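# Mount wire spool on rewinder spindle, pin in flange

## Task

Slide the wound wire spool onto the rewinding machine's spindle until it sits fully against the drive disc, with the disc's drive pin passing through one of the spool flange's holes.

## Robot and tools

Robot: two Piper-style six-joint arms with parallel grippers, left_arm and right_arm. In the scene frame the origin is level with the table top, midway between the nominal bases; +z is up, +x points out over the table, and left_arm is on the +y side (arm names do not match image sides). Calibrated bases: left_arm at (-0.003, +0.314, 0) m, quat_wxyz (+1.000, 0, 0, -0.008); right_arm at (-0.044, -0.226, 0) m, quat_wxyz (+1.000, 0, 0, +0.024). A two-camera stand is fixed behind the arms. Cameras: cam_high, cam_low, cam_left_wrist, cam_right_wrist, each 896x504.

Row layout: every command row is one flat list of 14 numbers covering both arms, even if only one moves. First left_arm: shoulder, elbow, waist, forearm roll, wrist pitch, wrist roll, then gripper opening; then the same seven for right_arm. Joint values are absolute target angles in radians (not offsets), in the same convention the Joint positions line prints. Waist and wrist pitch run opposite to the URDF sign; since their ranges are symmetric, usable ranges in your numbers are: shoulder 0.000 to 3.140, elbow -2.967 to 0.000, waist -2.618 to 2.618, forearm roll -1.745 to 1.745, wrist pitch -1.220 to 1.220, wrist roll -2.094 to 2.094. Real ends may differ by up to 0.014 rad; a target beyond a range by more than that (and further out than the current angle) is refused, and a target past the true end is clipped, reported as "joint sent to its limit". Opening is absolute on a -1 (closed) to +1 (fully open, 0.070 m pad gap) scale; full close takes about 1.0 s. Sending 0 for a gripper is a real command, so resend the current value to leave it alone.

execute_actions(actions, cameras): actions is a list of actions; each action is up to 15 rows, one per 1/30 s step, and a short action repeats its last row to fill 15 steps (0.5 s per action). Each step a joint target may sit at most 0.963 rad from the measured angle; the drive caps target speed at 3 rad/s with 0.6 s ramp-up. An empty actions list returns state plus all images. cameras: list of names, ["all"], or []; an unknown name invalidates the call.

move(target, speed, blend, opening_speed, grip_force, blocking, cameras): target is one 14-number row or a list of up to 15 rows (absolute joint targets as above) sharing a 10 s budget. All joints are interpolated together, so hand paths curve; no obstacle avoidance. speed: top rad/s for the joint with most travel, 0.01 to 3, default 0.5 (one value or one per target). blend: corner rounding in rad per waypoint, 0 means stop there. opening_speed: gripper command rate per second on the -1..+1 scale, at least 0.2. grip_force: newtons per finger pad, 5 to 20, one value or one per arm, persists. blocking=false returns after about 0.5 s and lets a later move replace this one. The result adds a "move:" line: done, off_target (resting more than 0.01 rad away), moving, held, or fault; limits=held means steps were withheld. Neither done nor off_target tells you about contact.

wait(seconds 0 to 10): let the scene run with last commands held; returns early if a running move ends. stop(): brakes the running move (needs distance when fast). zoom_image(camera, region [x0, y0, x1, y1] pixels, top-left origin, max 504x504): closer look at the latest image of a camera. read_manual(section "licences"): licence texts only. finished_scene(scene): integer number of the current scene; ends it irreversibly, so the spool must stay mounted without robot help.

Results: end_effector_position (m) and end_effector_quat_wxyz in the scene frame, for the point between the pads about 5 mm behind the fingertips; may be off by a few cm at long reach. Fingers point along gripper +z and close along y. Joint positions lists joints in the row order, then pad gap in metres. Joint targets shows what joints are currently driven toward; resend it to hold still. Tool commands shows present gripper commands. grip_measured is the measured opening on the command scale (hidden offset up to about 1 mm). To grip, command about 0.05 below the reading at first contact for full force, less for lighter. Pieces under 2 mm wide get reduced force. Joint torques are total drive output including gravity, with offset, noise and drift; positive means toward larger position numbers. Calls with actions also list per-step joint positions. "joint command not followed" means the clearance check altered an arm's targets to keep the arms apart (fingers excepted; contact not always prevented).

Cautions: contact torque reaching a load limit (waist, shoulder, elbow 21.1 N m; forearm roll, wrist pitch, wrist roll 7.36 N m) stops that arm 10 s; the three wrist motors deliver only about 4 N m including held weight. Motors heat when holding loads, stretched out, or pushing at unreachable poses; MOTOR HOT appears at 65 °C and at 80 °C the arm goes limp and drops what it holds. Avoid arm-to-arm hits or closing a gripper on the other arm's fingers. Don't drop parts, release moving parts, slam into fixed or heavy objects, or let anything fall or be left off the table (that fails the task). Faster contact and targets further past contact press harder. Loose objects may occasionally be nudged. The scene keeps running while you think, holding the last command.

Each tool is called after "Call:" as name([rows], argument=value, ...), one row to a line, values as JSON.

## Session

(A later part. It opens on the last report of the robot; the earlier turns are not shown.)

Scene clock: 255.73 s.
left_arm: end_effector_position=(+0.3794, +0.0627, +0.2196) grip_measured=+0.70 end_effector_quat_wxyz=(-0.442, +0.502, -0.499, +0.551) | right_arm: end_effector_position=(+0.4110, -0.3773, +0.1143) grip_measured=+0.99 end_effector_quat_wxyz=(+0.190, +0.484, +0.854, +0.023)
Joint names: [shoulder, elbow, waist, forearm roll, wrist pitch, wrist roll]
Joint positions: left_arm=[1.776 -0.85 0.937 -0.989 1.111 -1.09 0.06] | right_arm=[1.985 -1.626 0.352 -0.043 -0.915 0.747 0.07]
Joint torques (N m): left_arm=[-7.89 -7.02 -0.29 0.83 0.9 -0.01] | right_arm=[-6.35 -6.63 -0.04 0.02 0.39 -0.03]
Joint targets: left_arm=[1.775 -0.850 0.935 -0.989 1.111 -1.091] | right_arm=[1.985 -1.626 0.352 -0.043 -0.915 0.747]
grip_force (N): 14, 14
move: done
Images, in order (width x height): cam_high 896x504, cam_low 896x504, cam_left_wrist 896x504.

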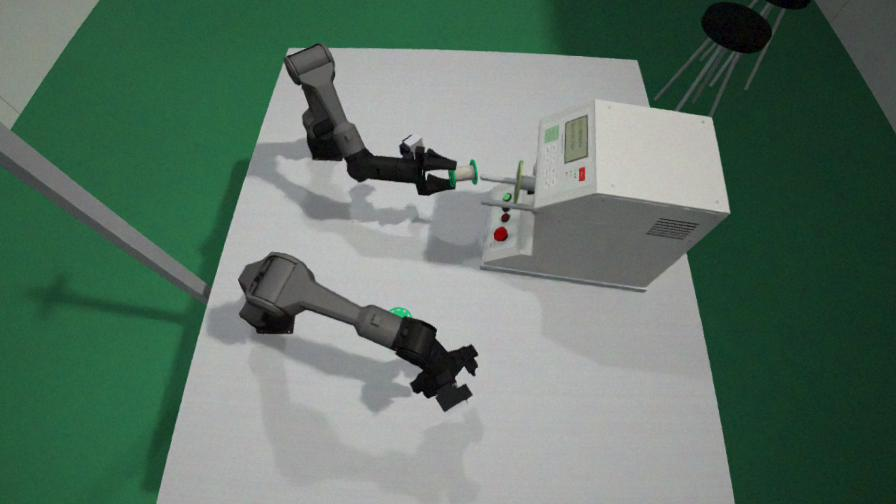

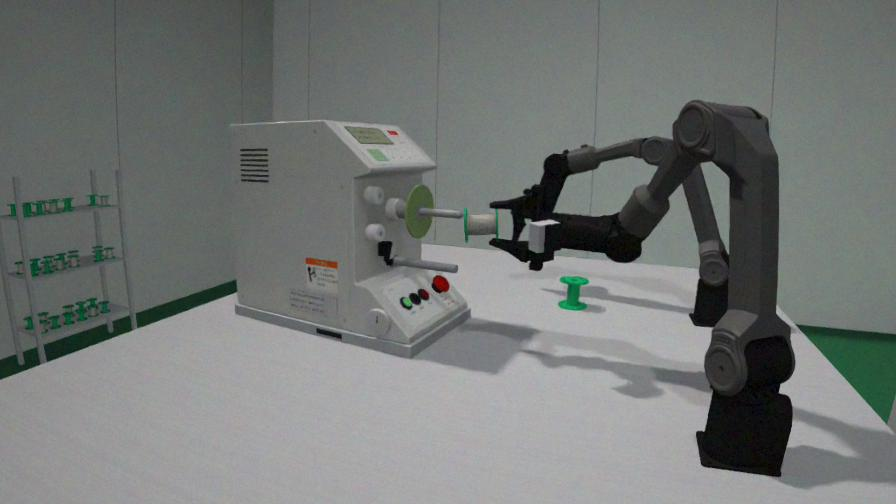

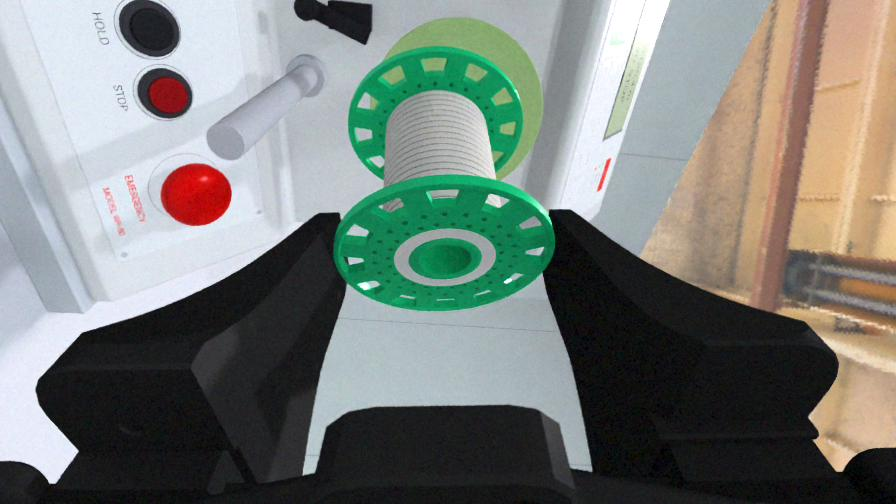

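Call:
move(target=[1.7751,-0.8499,0.9349,-0.989,1.1114,-0.978,0.4,1.985,-1.626,0.352,-0.043,-0.915,0.747,1.0], speed=0.3, cameras=["cam_left_wrist"])

Scene clock: 259.17 s.
left_arm: end_effector_position=(+0.3798, +0.0634, +0.2196) grip_measured=+0.70 end_effector_quat_wxyz=(+0.473, -0.473, +0.526, -0.525) | right_arm: end_effector_position=(+0.4110, -0.3773, +0.1143) grip_measured=+0.99 end_effector_quat_wxyz=(+0.190, +0.484, +0.854, +0.023)
Joint names: [shoulder, elbow, waist, forearm roll, wrist pitch, wrist roll]
Joint positions: left_arm=[1.776 -0.85 0.935 -0.989 1.111 -0.977 0.06] | right_arm=[1.985 -1.626 0.352 -0.043 -0.915 0.747 0.07]
Joint torques (N m): left_arm=[-8.55 -5.27 -0.22 0.72 0.8 -0.01] | right_arm=[-6.33 -6.65 -0.04 0.01 0.39 -0.04]
Joint targets: left_arm=[1.775 -0.850 0.935 -0.989 1.111 -0.978] | right_arm=[1.985 -1.626 0.352 -0.043 -0.915 0.747]
grip_force (N): 14, 14
move: done
Images, in order (width x height): cam_left_wrist 896x504.

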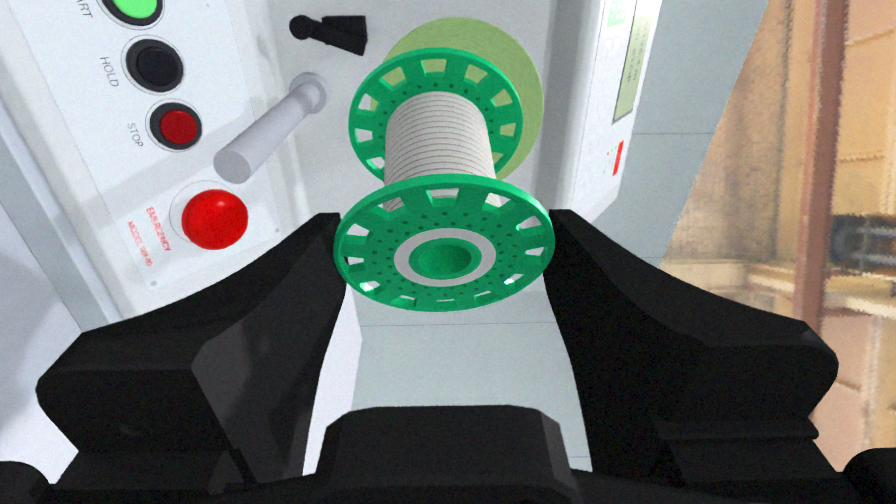

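Call:
move(target=[1.7751,-0.8499,0.9349,-0.989,1.1114,-0.868,0.4,1.985,-1.626,0.352,-0.043,-0.915,0.747,1.0], speed=0.3, cameras=["cam_left_wrist"])

Scene clock: 260.60 s.
left_arm: end_effector_position=(+0.3798, +0.0634, +0.2196) grip_measured=+0.70 end_effector_quat_wxyz=(+0.501, -0.444, +0.551, -0.498) | right_arm: end_effector_position=(+0.4110, -0.3773, +0.1143) grip_measured=+0.99 end_effector_quat_wxyz=(+0.190, +0.484, +0.854, +0.023)
Joint names: [shoulder, elbow, waist, forearm roll, wrist pitch, wrist roll]
Joint positions: left_arm=[1.776 -0.85 0.935 -0.989 1.111 -0.867 0.06] | right_arm=[1.985 -1.626 0.352 -0.043 -0.915 0.747 0.07]
Joint torques (N m): left_arm=[-8.52 -5.31 -0.22 0.75 0.82 -0.02] | right_arm=[-6.31 -6.64 -0.05 0.02 0.39 -0.03]
Joint targets: left_arm=[1.775 -0.850 0.935 -0.989 1.111 -0.868] | right_arm=[1.985 -1.626 0.352 -0.043 -0.915 0.747]
grip_force (N): 14, 14
move: done
Images, in order (width x height): cam_left_wrist 896x504.

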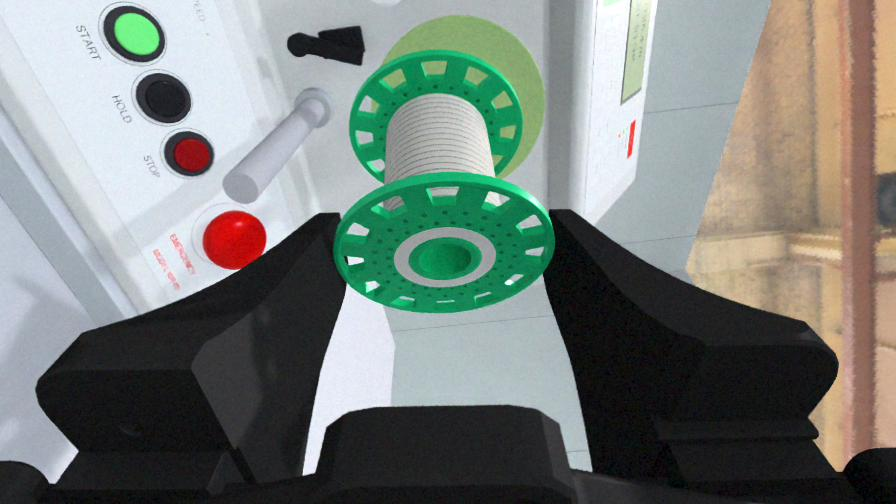

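Call:
move(target=[1.7751,-0.8499,0.9349,-0.989,1.1114,-0.77,0.4,1.985,-1.626,0.352,-0.043,-0.915,0.747,1.0], speed=0.3, cameras=["cam_left_wrist"])

Scene clock: 261.93 s.
left_arm: end_effector_position=(+0.3798, +0.0634, +0.2196) grip_measured=+0.70 end_effector_quat_wxyz=(+0.525, -0.416, +0.572, -0.473) | right_arm: end_effector_position=(+0.4110, -0.3773, +0.1143) grip_measured=+0.99 end_effector_quat_wxyz=(+0.190, +0.484, +0.854, +0.023)
Joint names: [shoulder, elbow, waist, forearm roll, wrist pitch, wrist roll]
Joint positions: left_arm=[1.776 -0.85 0.935 -0.989 1.111 -0.77 0.06] | right_arm=[1.985 -1.626 0.352 -0.043 -0.915 0.747 0.07]
Joint torques (N m): left_arm=[-8.5 -5.34 -0.24 0.78 0.84 -0.02] | right_arm=[-6.33 -6.67 -0.03 0.01 0.39 -0.03]
Joint targets: left_arm=[1.775 -0.850 0.935 -0.989 1.111 -0.770] | right_arm=[1.985 -1.626 0.352 -0.043 -0.915 0.747]
grip_force (N): 14, 14
move: done
Images, in order (width x height): cam_left_wrist 896x504.

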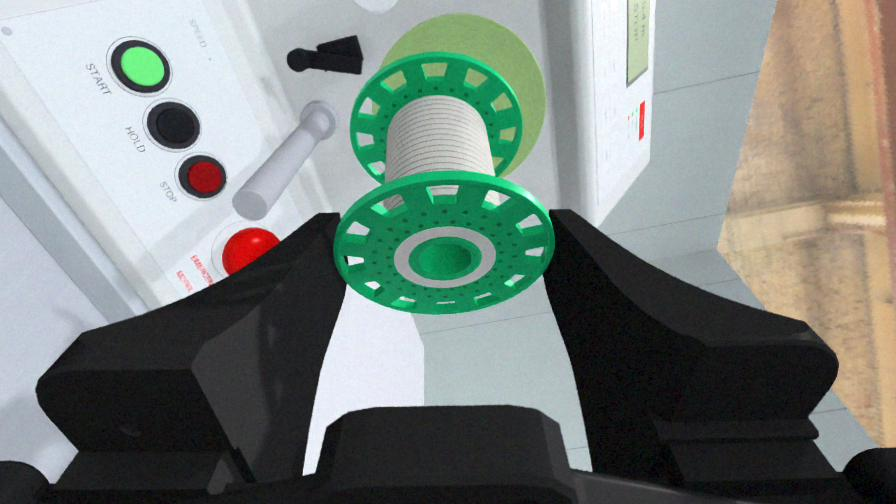

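Call:
move(target=[1.7751,-0.8499,0.9349,-0.989,1.1114,-0.68,0.4,1.985,-1.626,0.352,-0.043,-0.915,0.747,1.0], speed=0.3, grip_force=8, cameras=["cam_left_wrist"])

Scene clock: 264.03 s.
left_arm: end_effector_position=(+0.3798, +0.0634, +0.2196) grip_measured=+0.70 end_effector_quat_wxyz=(+0.546, -0.390, +0.590, -0.449) | right_arm: end_effector_position=(+0.4110, -0.3773, +0.1143) grip_measured=+0.99 end_effector_quat_wxyz=(+0.190, +0.484, +0.854, +0.023)
Joint names: [shoulder, elbow, waist, forearm roll, wrist pitch, wrist roll]
Joint positions: left_arm=[1.776 -0.85 0.935 -0.989 1.111 -0.679 0.06] | right_arm=[1.985 -1.626 0.352 -0.043 -0.915 0.747 0.07]
Joint torques (N m): left_arm=[-8.48 -5.46 -0.15 0.79 0.85 -0.11] | right_arm=[-6.35 -6.65 -0.03 0.02 0.39 -0.04]
Joint targets: left_arm=[1.775 -0.850 0.935 -0.989 1.111 -0.680] | right_arm=[1.985 -1.626 0.352 -0.043 -0.915 0.747]
grip_force (N): 8, 8
move: done
Images, in order (width x height): cam_left_wrist 896x504.

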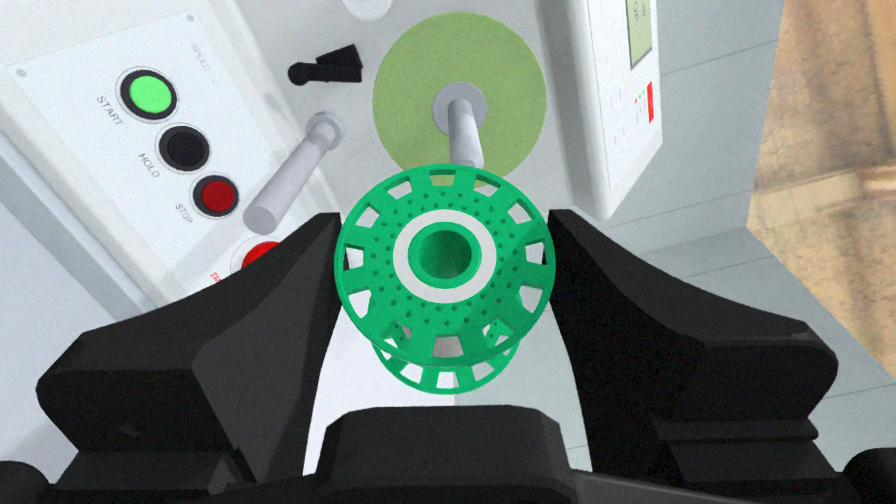

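Call:
move([
  [1.3708,-0.8493,0.935,0,0.4343,-1.5708,0.4,1.985,-1.626,0.352,-0.043,-0.915,0.747,1.0],
  [1.3708,-0.8493,0.935,0,-1.1365,-1.5708,0.4,1.985,-1.626,0.352,-0.043,-0.915,0.747,1.0],
], speed=[0.9,0.9], blend=[0.15,0], grip_force=8, cameras=["cam_left_wrist","cam_low"])

Scene clock: 273.90 s.
left_arm: end_effector_position=(+0.1237, +0.1360, +0.0999) grip_measured=+0.69 end_effector_quat_wxyz=(+0.000, -0.305, +0.952, +0.000) | right_arm: end_effector_position=(+0.4110, -0.3773, +0.1143) grip_measured=+0.99 end_effector_quat_wxyz=(+0.190, +0.484, +0.854, +0.023)
Joint names: [shoulder, elbow, waist, forearm roll, wrist pitch, wrist roll]
Joint positions: left_arm=[1.371 -0.849 0.935 -0.001 -1.136 -1.57 0.059] | right_arm=[1.985 -1.626 0.352 -0.043 -0.915 0.747 0.07]
Joint torques (N m): left_arm=[-4.72 -6.79 1.07 0.07 0.02 0.08] | right_arm=[-6.33 -6.68 -0.03 0 0.39 -0.03]
Joint targets: left_arm=[1.371 -0.849 0.935 0.000 -1.137 -1.571] | right_arm=[1.985 -1.626 0.352 -0.043 -0.915 0.747]
grip_force (N): 8, 8
move: done
Images, in order (width x height): cam_low 896x504, cam_left_wrist 896x504.

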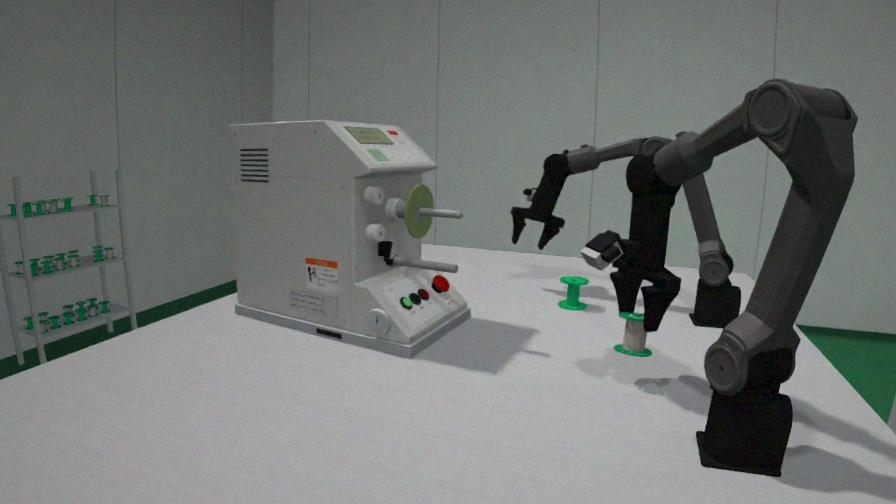

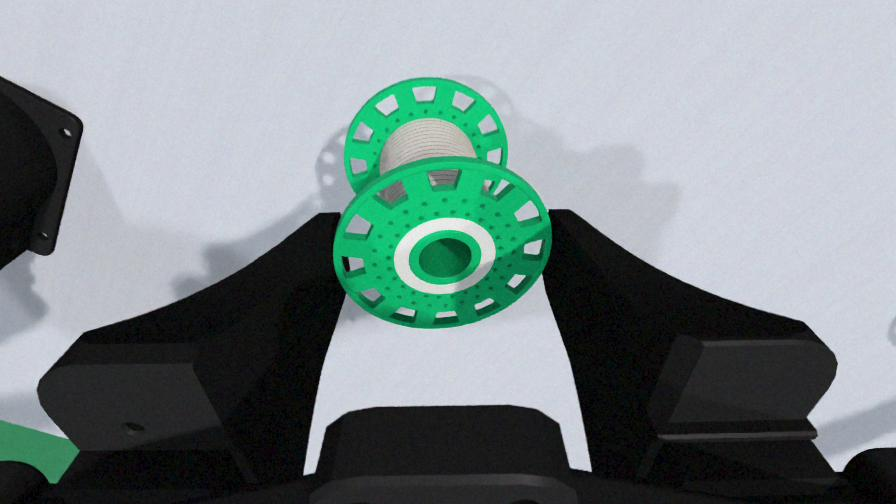

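Call:
move([
  [1.4612,-0.7128,0.935,0,-0.917,-1.5708,0.4,1.985,-1.626,0.352,-0.043,-0.915,0.747,1.0],
  [1.47,-0.7006,0.935,0,-0.8886,-1.5708,0.4,1.985,-1.626,0.352,-0.043,-0.915,0.747,1.0],
  [1.47,-0.7006,0.935,0,-0.8886,-1.5708,0.85,1.985,-1.626,0.352,-0.043,-0.915,0.747,1.0],
], speed=[0.4,0.08,0.1], opening_speed=0.6, cameras=["cam_left_wrist","cam_low"])

Scene clock: 278.50 s.
left_arm: end_effector_position=(+0.1240, +0.1361, +0.0448) grip_measured=+0.85 end_effector_quat_wxyz=(+0.000, -0.305, +0.952, +0.000) | right_arm: end_effector_position=(+0.4110, -0.3773, +0.1143) grip_measured=+0.99 end_effector_quat_wxyz=(+0.190, +0.484, +0.854, +0.023)
Joint names: [shoulder, elbow, waist, forearm roll, wrist pitch, wrist roll]
Joint positions: left_arm=[1.471 -0.701 0.935 0.001 -0.888 -1.57 0.065] | right_arm=[1.985 -1.626 0.352 -0.043 -0.915 0.747 0.07]
Joint torques (N m): left_arm=[-3.78 -4.86 0.9 0.04 0.04 0.21] | right_arm=[-6.35 -6.61 -0.04 0 0.39 -0.03]
Joint targets: left_arm=[1.470 -0.701 0.935 0.000 -0.889 -1.571] | right_arm=[1.985 -1.626 0.352 -0.043 -0.915 0.747]
grip_force (N): 8, 8
move: done
Images, in order (width x height): cam_low 896x504, cam_left_wrist 896x504.

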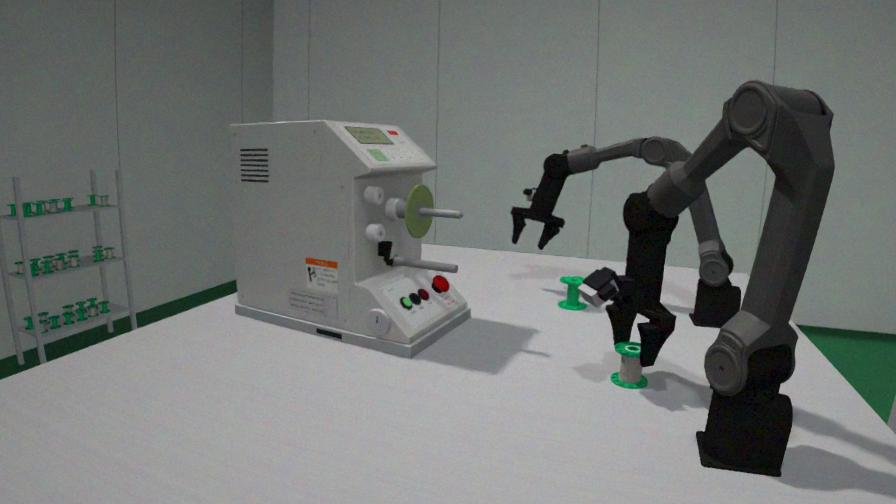

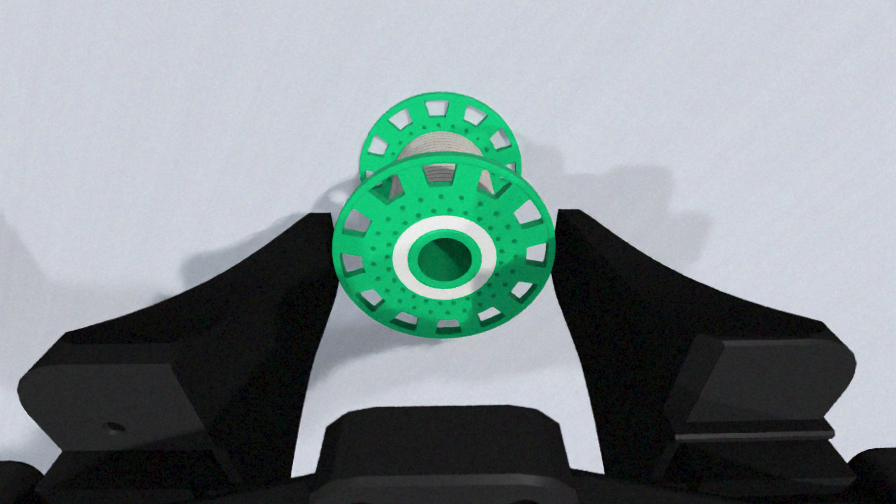

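Call:
move([
  [1.47,-0.7006,0.935,0,-0.8886,-1.503,0.85,1.985,-1.626,0.352,-0.043,-0.915,0.747,1.0],
  [1.47,-0.7006,0.935,0,-0.8886,-1.503,0.35,1.985,-1.626,0.352,-0.043,-0.915,0.747,1.0],
], speed=[0.3,0.3], opening_speed=0.4, grip_force=20, cameras=["cam_left_wrist"])

Scene clock: 282.73 s.
left_arm: end_effector_position=(+0.1240, +0.1360, +0.0450) grip_measured=+0.69 end_effector_quat_wxyz=(+0.000, -0.273, +0.962, +0.000) | right_arm: end_effector_position=(+0.4110, -0.3773, +0.1143) grip_measured=+0.99 end_effector_quat_wxyz=(+0.190, +0.484, +0.854, +0.023)
Joint names: [shoulder, elbow, waist, forearm roll, wrist pitch, wrist roll]
Joint positions: left_arm=[1.47 -0.701 0.935 0.001 -0.888 -1.503 0.059] | right_arm=[1.985 -1.626 0.352 -0.043 -0.915 0.747 0.07]
Joint torques (N m): left_arm=[-4.49 -5.85 0.39 0.04 0.19 -0.09] | right_arm=[-6.35 -6.63 -0.03 0 0.39 -0.03]
Joint targets: left_arm=[1.470 -0.701 0.935 0.000 -0.889 -1.503] | right_arm=[1.985 -1.626 0.352 -0.043 -0.915 0.747]
move: done
Images, in order (width x height): cam_left_wrist 896x504.

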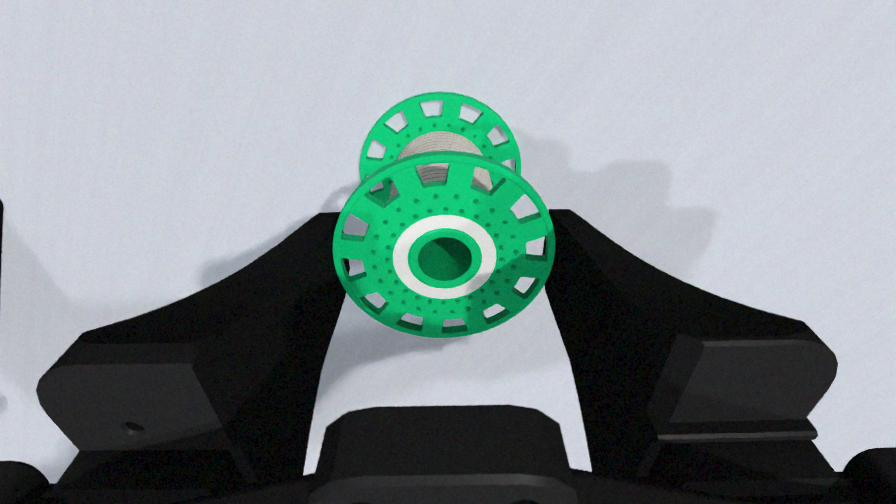

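Call:
move([
  [1.3708,-0.8493,0.935,0,-1.1365,-1.503,0.35,1.985,-1.626,0.352,-0.043,-0.915,0.747,1.0],
  [1.3708,-0.8493,0.935,0,0.4343,-1.5708,0.35,1.985,-1.626,0.352,-0.043,-0.915,0.747,1.0],
  [1.573,-0.85,0.935,-0.494,0.773,-1.1785,0.35,1.985,-1.626,0.352,-0.043,-0.915,0.747,1.0],
  [1.7751,-0.8499,0.9349,-0.989,1.1114,-0.978,0.35,1.985,-1.626,0.352,-0.043,-0.915,0.747,1.0],
], speed=[0.4,0.6,0.3,0.25], blend=[0.1,0.1,0.12,0], cameras=["cam_left_wrist","cam_low","cam_high"])

Call:
zoom_image(camera="cam_low", region=[390, 150, 530, 290])

Call:
zoom_image(camera="cam_high", region=[420, 120, 560, 220])

Scene clock: 292.73 s.
left_arm: end_effector_position=(+0.3799, +0.0636, +0.2197) grip_measured=+0.69 end_effector_quat_wxyz=(+0.474, -0.473, +0.525, -0.525) | right_arm: end_effector_position=(+0.4110, -0.3773, +0.1143) grip_measured=+0.99 end_effector_quat_wxyz=(+0.190, +0.484, +0.854, +0.023)
Joint names: [shoulder, elbow, waist, forearm roll, wrist pitch, wrist roll]
Joint positions: left_arm=[1.776 -0.85 0.935 -0.99 1.112 -0.977 0.059] | right_arm=[1.985 -1.626 0.352 -0.043 -0.915 0.747 0.07]
Joint torques (N m): left_arm=[-7.83 -6.42 0.07 0.81 0.79 -0.02] | right_arm=[-6.34 -6.63 -0.05 -0.01 0.39 -0.04]
Joint targets: left_arm=[1.775 -0.850 0.935 -0.989 1.111 -0.978] | right_arm=[1.985 -1.626 0.352 -0.043 -0.915 0.747]
move: done
Images, in order (width x height): cam_high 896x504, cam_low 896x504, cam_left_wrist 896x504.

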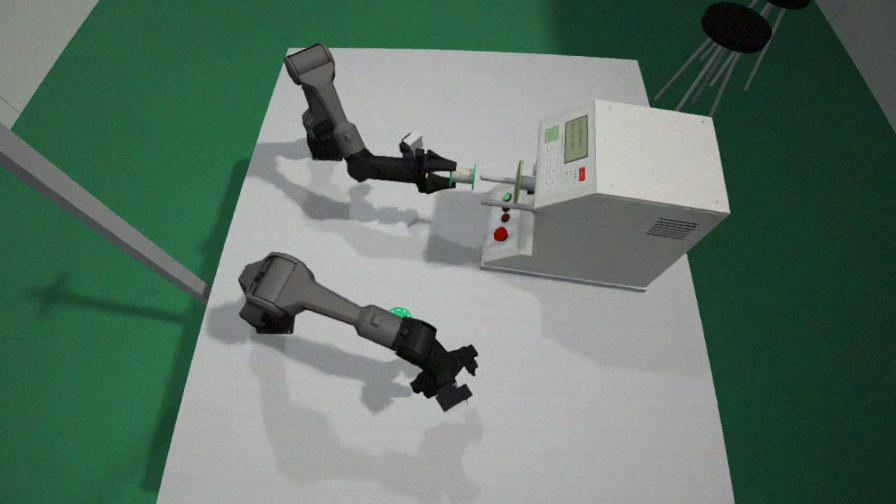

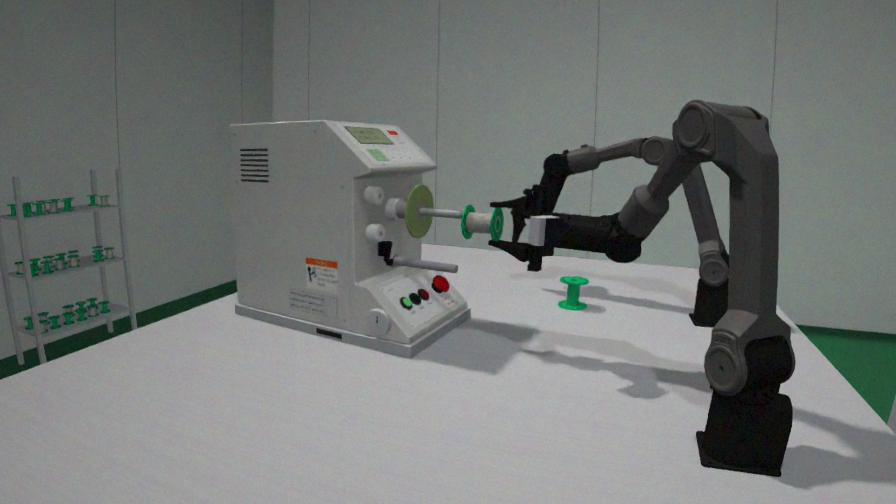

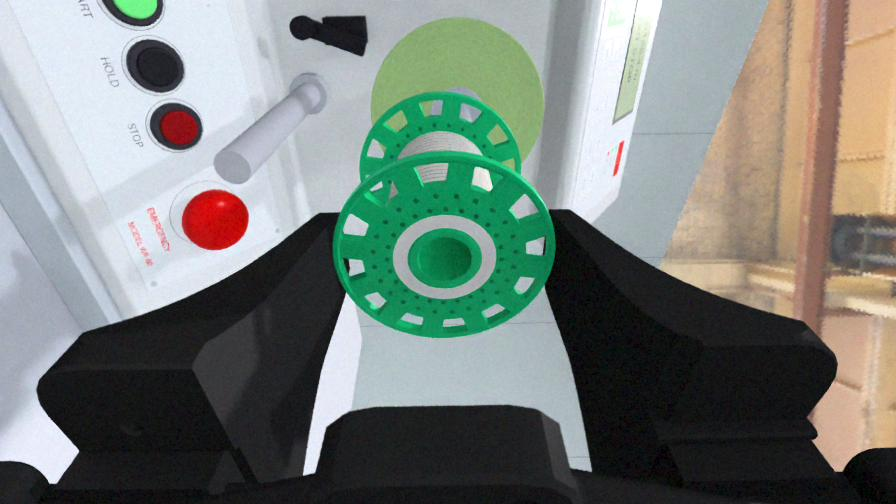

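Scaled by 3.600 from the camera's 896x504 image, which has a finer 1280x720 frame.

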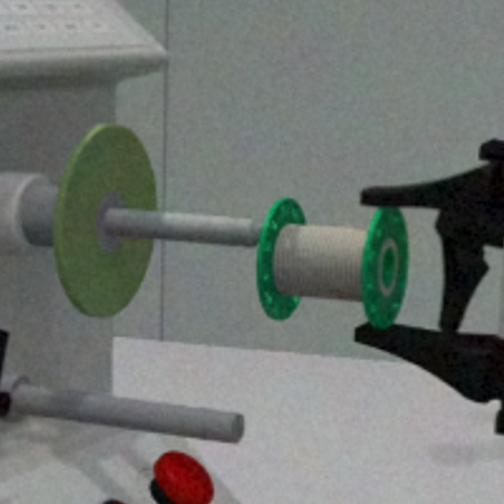

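Scaled by 3.600 from the camera's 896x504 image, which has a finer 1280x720 frame.

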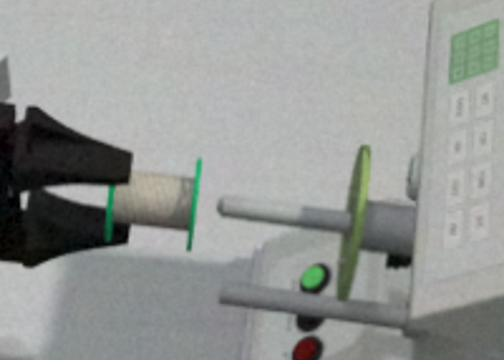

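Call:
move(target=[1.7741,-0.8961,0.9579,-1.0299,1.0996,-0.9235,0.35,1.985,-1.626,0.352,-0.043,-0.915,0.747,1.0], speed=0.12, cameras=["cam_left_wrist","cam_low","cam_high"])

Call:
zoom_image(camera="cam_low", region=[390, 150, 530, 290])

Call:
zoom_image(camera="cam_high", region=[420, 120, 560, 220])

Scene clock: 301.77 s.
left_arm: end_effector_position=(+0.3788, +0.0534, +0.2291) grip_measured=+0.69 end_effector_quat_wxyz=(+0.473, -0.473, +0.525, -0.525) | right_arm: end_effector_position=(+0.4110, -0.3773, +0.1143) grip_measured=+0.99 end_effector_quat_wxyz=(+0.190, +0.484, +0.854, +0.023)
Joint names: [shoulder, elbow, waist, forearm roll, wrist pitch, wrist roll]
Joint positions: left_arm=[1.774 -0.897 0.958 -1.03 1.099 -0.923 0.059] | right_arm=[1.985 -1.626 0.352 -0.043 -0.915 0.747 0.07]
Joint torques (N m): left_arm=[-8.48 -6.61 0.63 0.89 0.8 -0.05] | right_arm=[-6.32 -6.63 -0.01 -0.01 0.39 -0.04]
Joint targets: left_arm=[1.774 -0.896 0.958 -1.030 1.100 -0.923] | right_arm=[1.985 -1.626 0.352 -0.043 -0.915 0.747]
move: done
Images, in order (width x height): cam_high 896x504, cam_low 896x504, cam_left_wrist 896x504.

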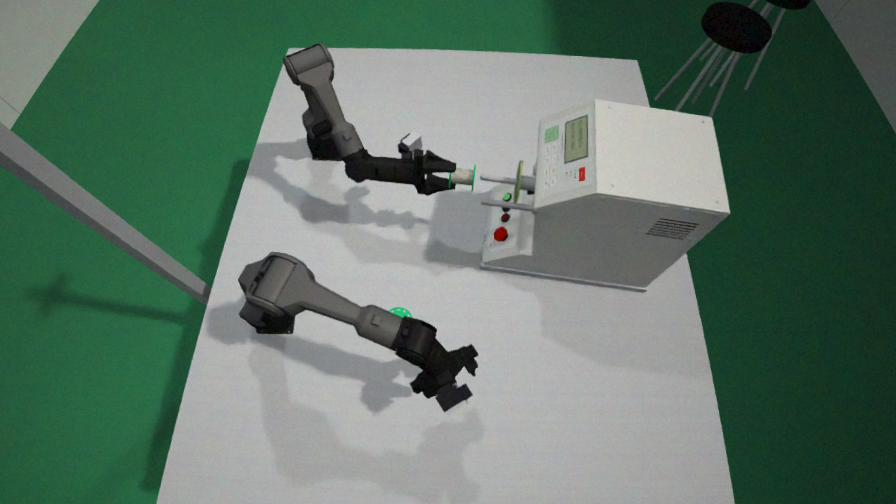

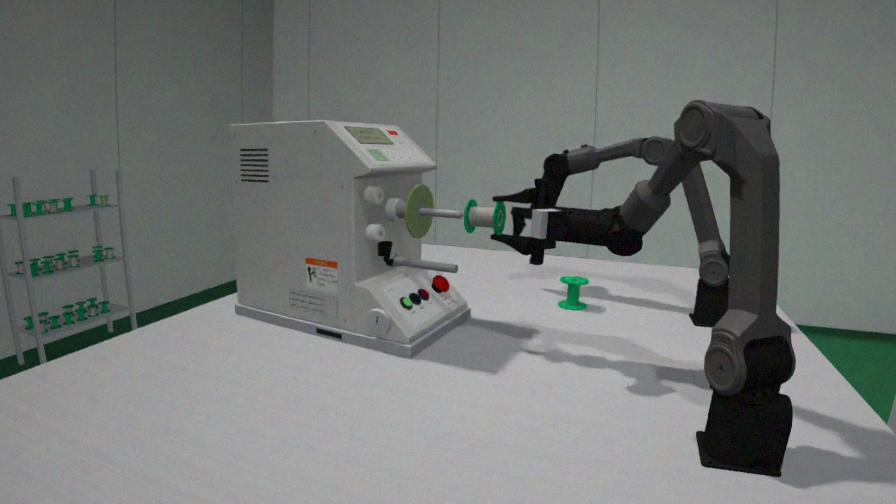

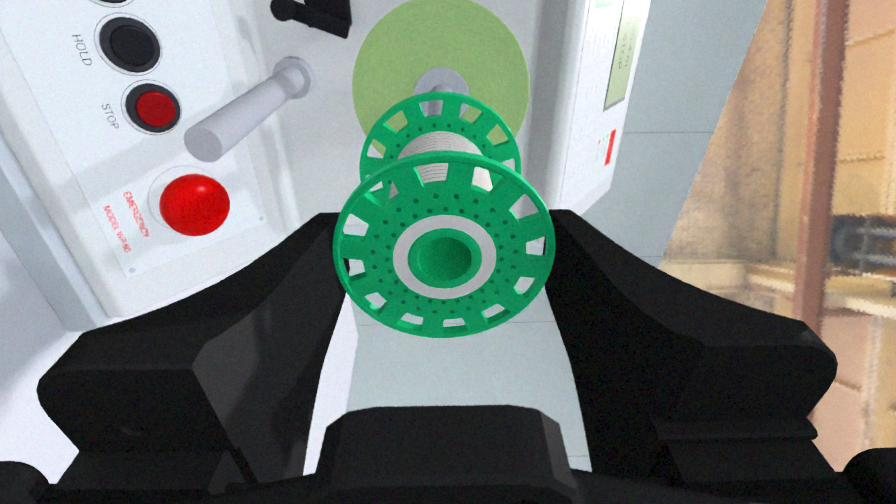

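Scaled by 3.600 from the camera's 896x504 image, which has a finer 1280x720 frame.

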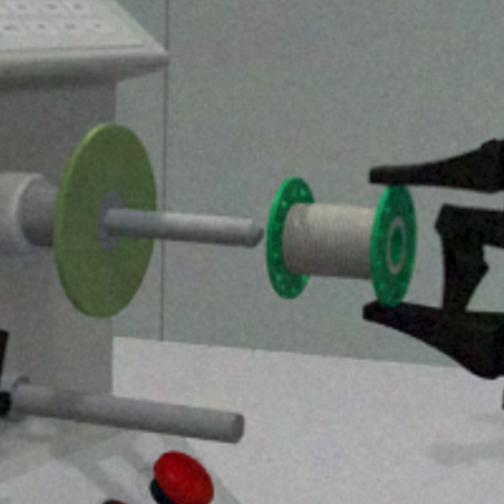

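Scaled by 3.600 from the camera's 896x504 image, which has a finer 1280x720 frame.

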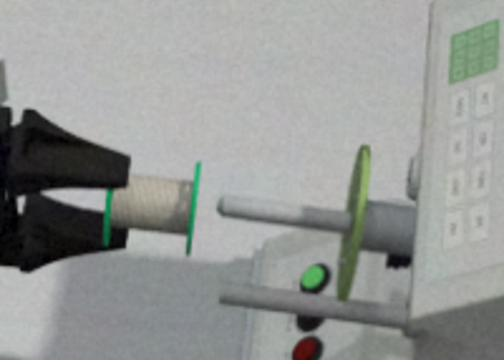

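Call:
move(target=[1.8013,-0.9441,0.9170,-1.0022,1.0640,-0.9211,0.35,1.985,-1.626,0.352,-0.043,-0.915,0.747,1.0], speed=0.06, cameras=["cam_left_wrist","cam_low","cam_high"])

Call:
zoom_image(camera="cam_low", region=[420, 170, 520, 270])

Call:
zoom_image(camera="cam_high", region=[440, 140, 540, 220])

Scene clock: 309.50 s.
left_arm: end_effector_position=(+0.3948, +0.0519, +0.2307) grip_measured=+0.69 end_effector_quat_wxyz=(+0.473, -0.474, +0.525, -0.526) | right_arm: end_effector_position=(+0.4110, -0.3773, +0.1143) grip_measured=+0.99 end_effector_quat_wxyz=(+0.190, +0.484, +0.854, +0.023)
Joint names: [shoulder, elbow, waist, forearm roll, wrist pitch, wrist roll]
Joint positions: left_arm=[1.801 -0.944 0.917 -1.002 1.064 -0.922 0.059] | right_arm=[1.985 -1.626 0.352 -0.043 -0.915 0.747 0.07]
Joint torques (N m): left_arm=[-7.37 -7.57 0.31 0.93 0.75 0.35] | right_arm=[-6.34 -6.62 -0.07 -0.01 0.39 -0.04]
Joint targets: left_arm=[1.801 -0.944 0.917 -1.002 1.064 -0.921] | right_arm=[1.985 -1.626 0.352 -0.043 -0.915 0.747]
move: done
Images, in order (width x height): cam_high 896x504, cam_low 896x504, cam_left_wrist 896x504.

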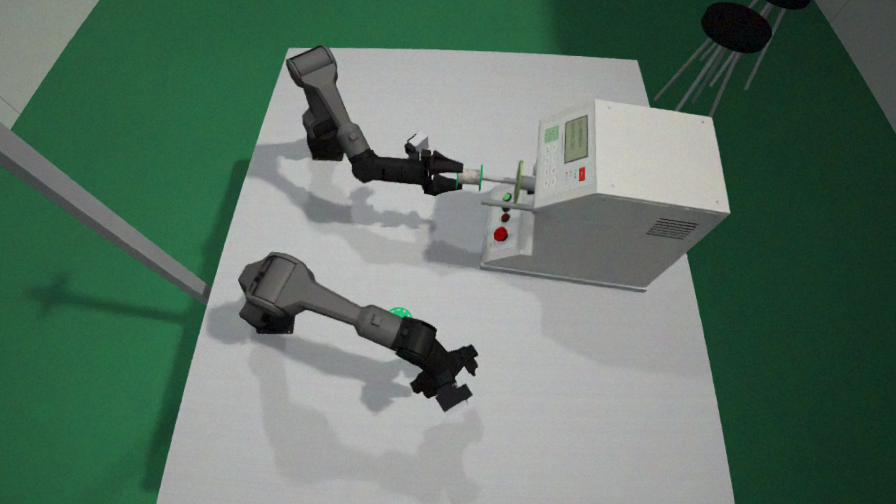

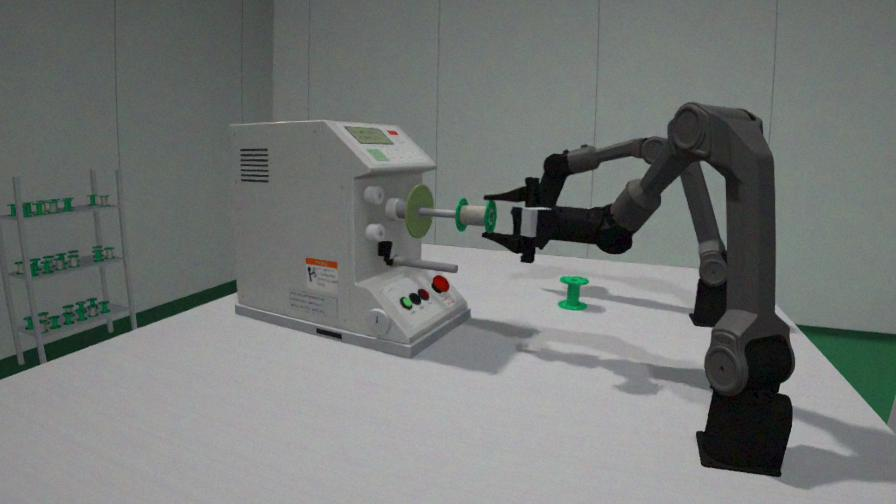

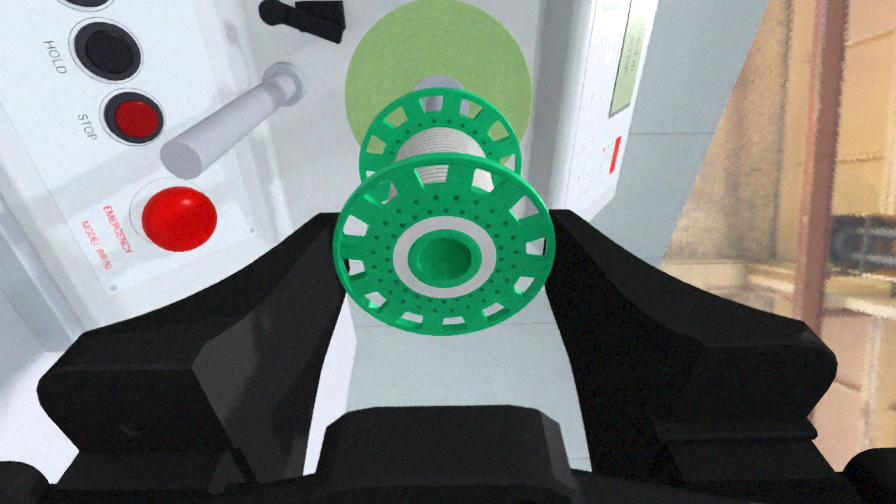

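Scaled by 5.040 from the camera's 896x504 image, which has a finer 1280x720 frame.

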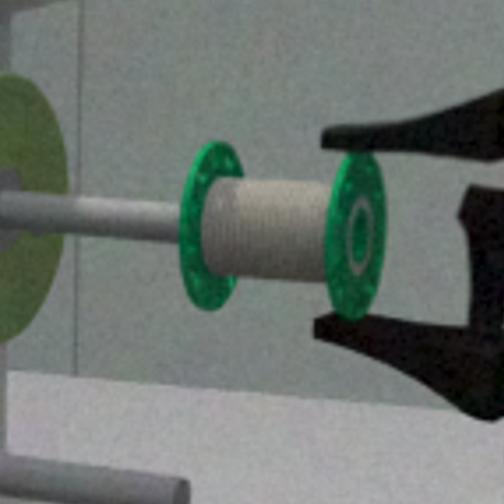

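Scaled by 5.040 from the camera's 896x504 image, which has a finer 1280x720 frame.

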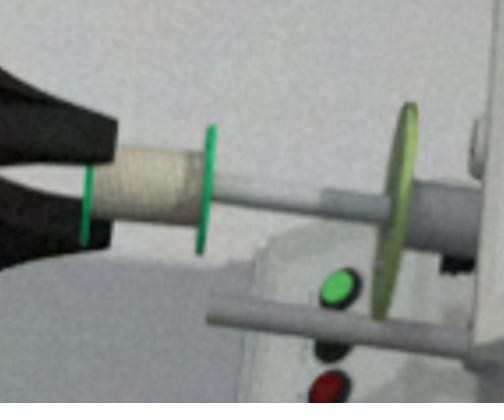

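Call:
move(target=[1.8408,-1.0079,0.8619,-0.9662,1.0195,-0.9218,0.35,1.985,-1.626,0.352,-0.043,-0.915,0.747,1.0], speed=0.06, cameras=["cam_left_wrist","cam_low","cam_high"])

Call:
zoom_image(camera="cam_low", region=[410, 170, 510, 270])

Call:
zoom_image(camera="cam_high", region=[440, 140, 540, 220])

Scene clock: 313.93 s.
left_arm: end_effector_position=(+0.4170, +0.0522, +0.2311) grip_measured=+0.65 end_effector_quat_wxyz=(+0.475, -0.474, +0.524, -0.525) | right_arm: end_effector_position=(+0.4110, -0.3773, +0.1143) grip_measured=+0.99 end_effector_quat_wxyz=(+0.190, +0.484, +0.854, +0.023)
Joint names: [shoulder, elbow, waist, forearm roll, wrist pitch, wrist roll]
Joint positions: left_arm=[1.84 -1.008 0.861 -0.967 1.02 -0.922 0.058] | right_arm=[1.985 -1.626 0.352 -0.043 -0.915 0.747 0.07]
Joint torques (N m): left_arm=[-5.71 -9.3 -1.55 1.02 0.31 -0.05] | right_arm=[-6.34 -6.64 -0.03 -0.02 0.39 -0.03]
Joint targets: left_arm=[1.841 -1.008 0.862 -0.966 1.019 -0.922] | right_arm=[1.985 -1.626 0.352 -0.043 -0.915 0.747]
move: done
Images, in order (width x height): cam_high 896x504, cam_low 896x504, cam_left_wrist 896x504.

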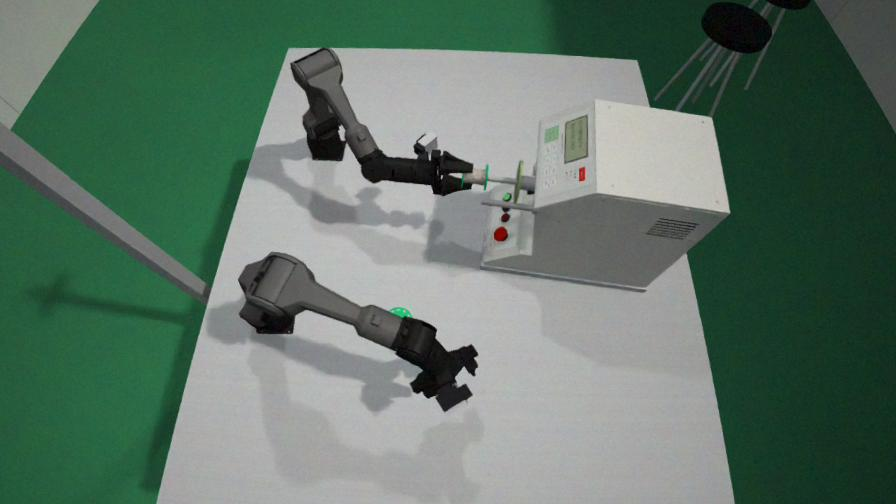

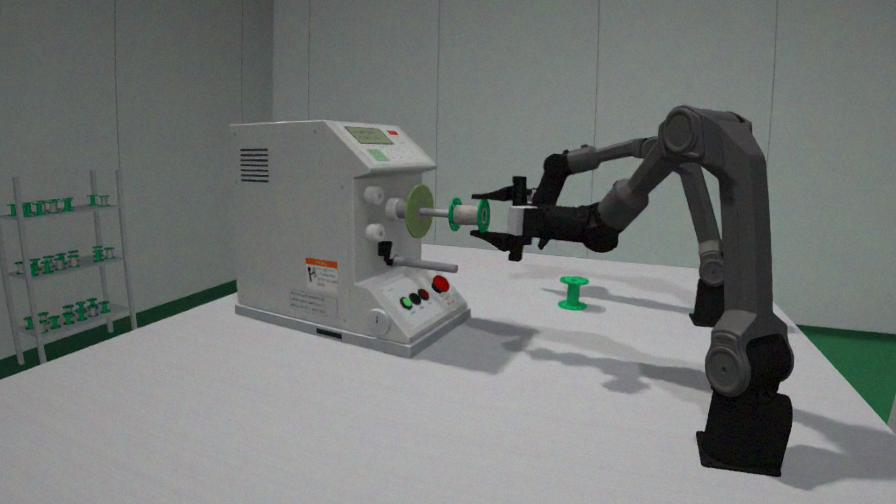

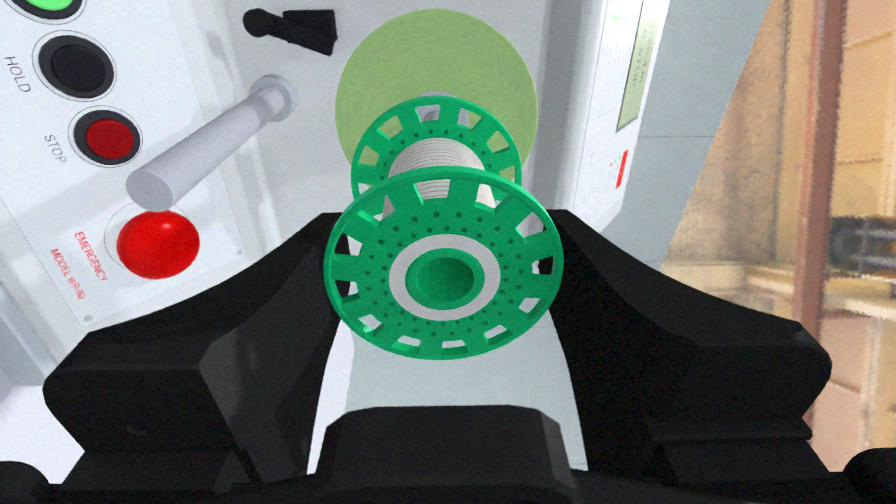

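Scaled by 5.040 from the camera's 896x504 image, which has a finer 1280x720 frame.

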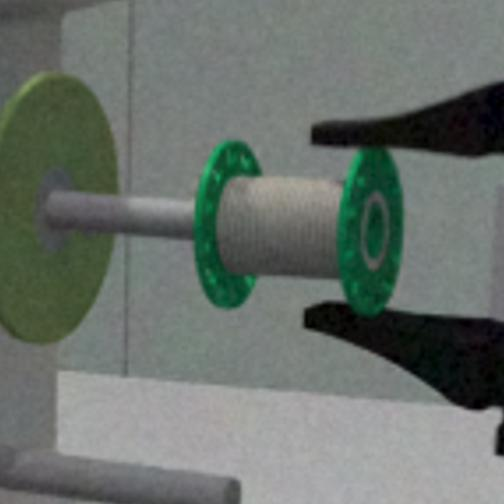

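Scaled by 5.040 from the camera's 896x504 image, which has a finer 1280x720 frame.

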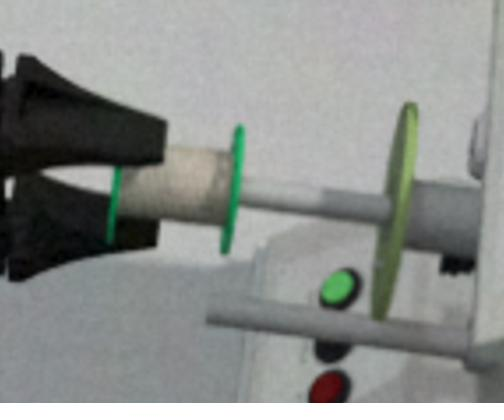

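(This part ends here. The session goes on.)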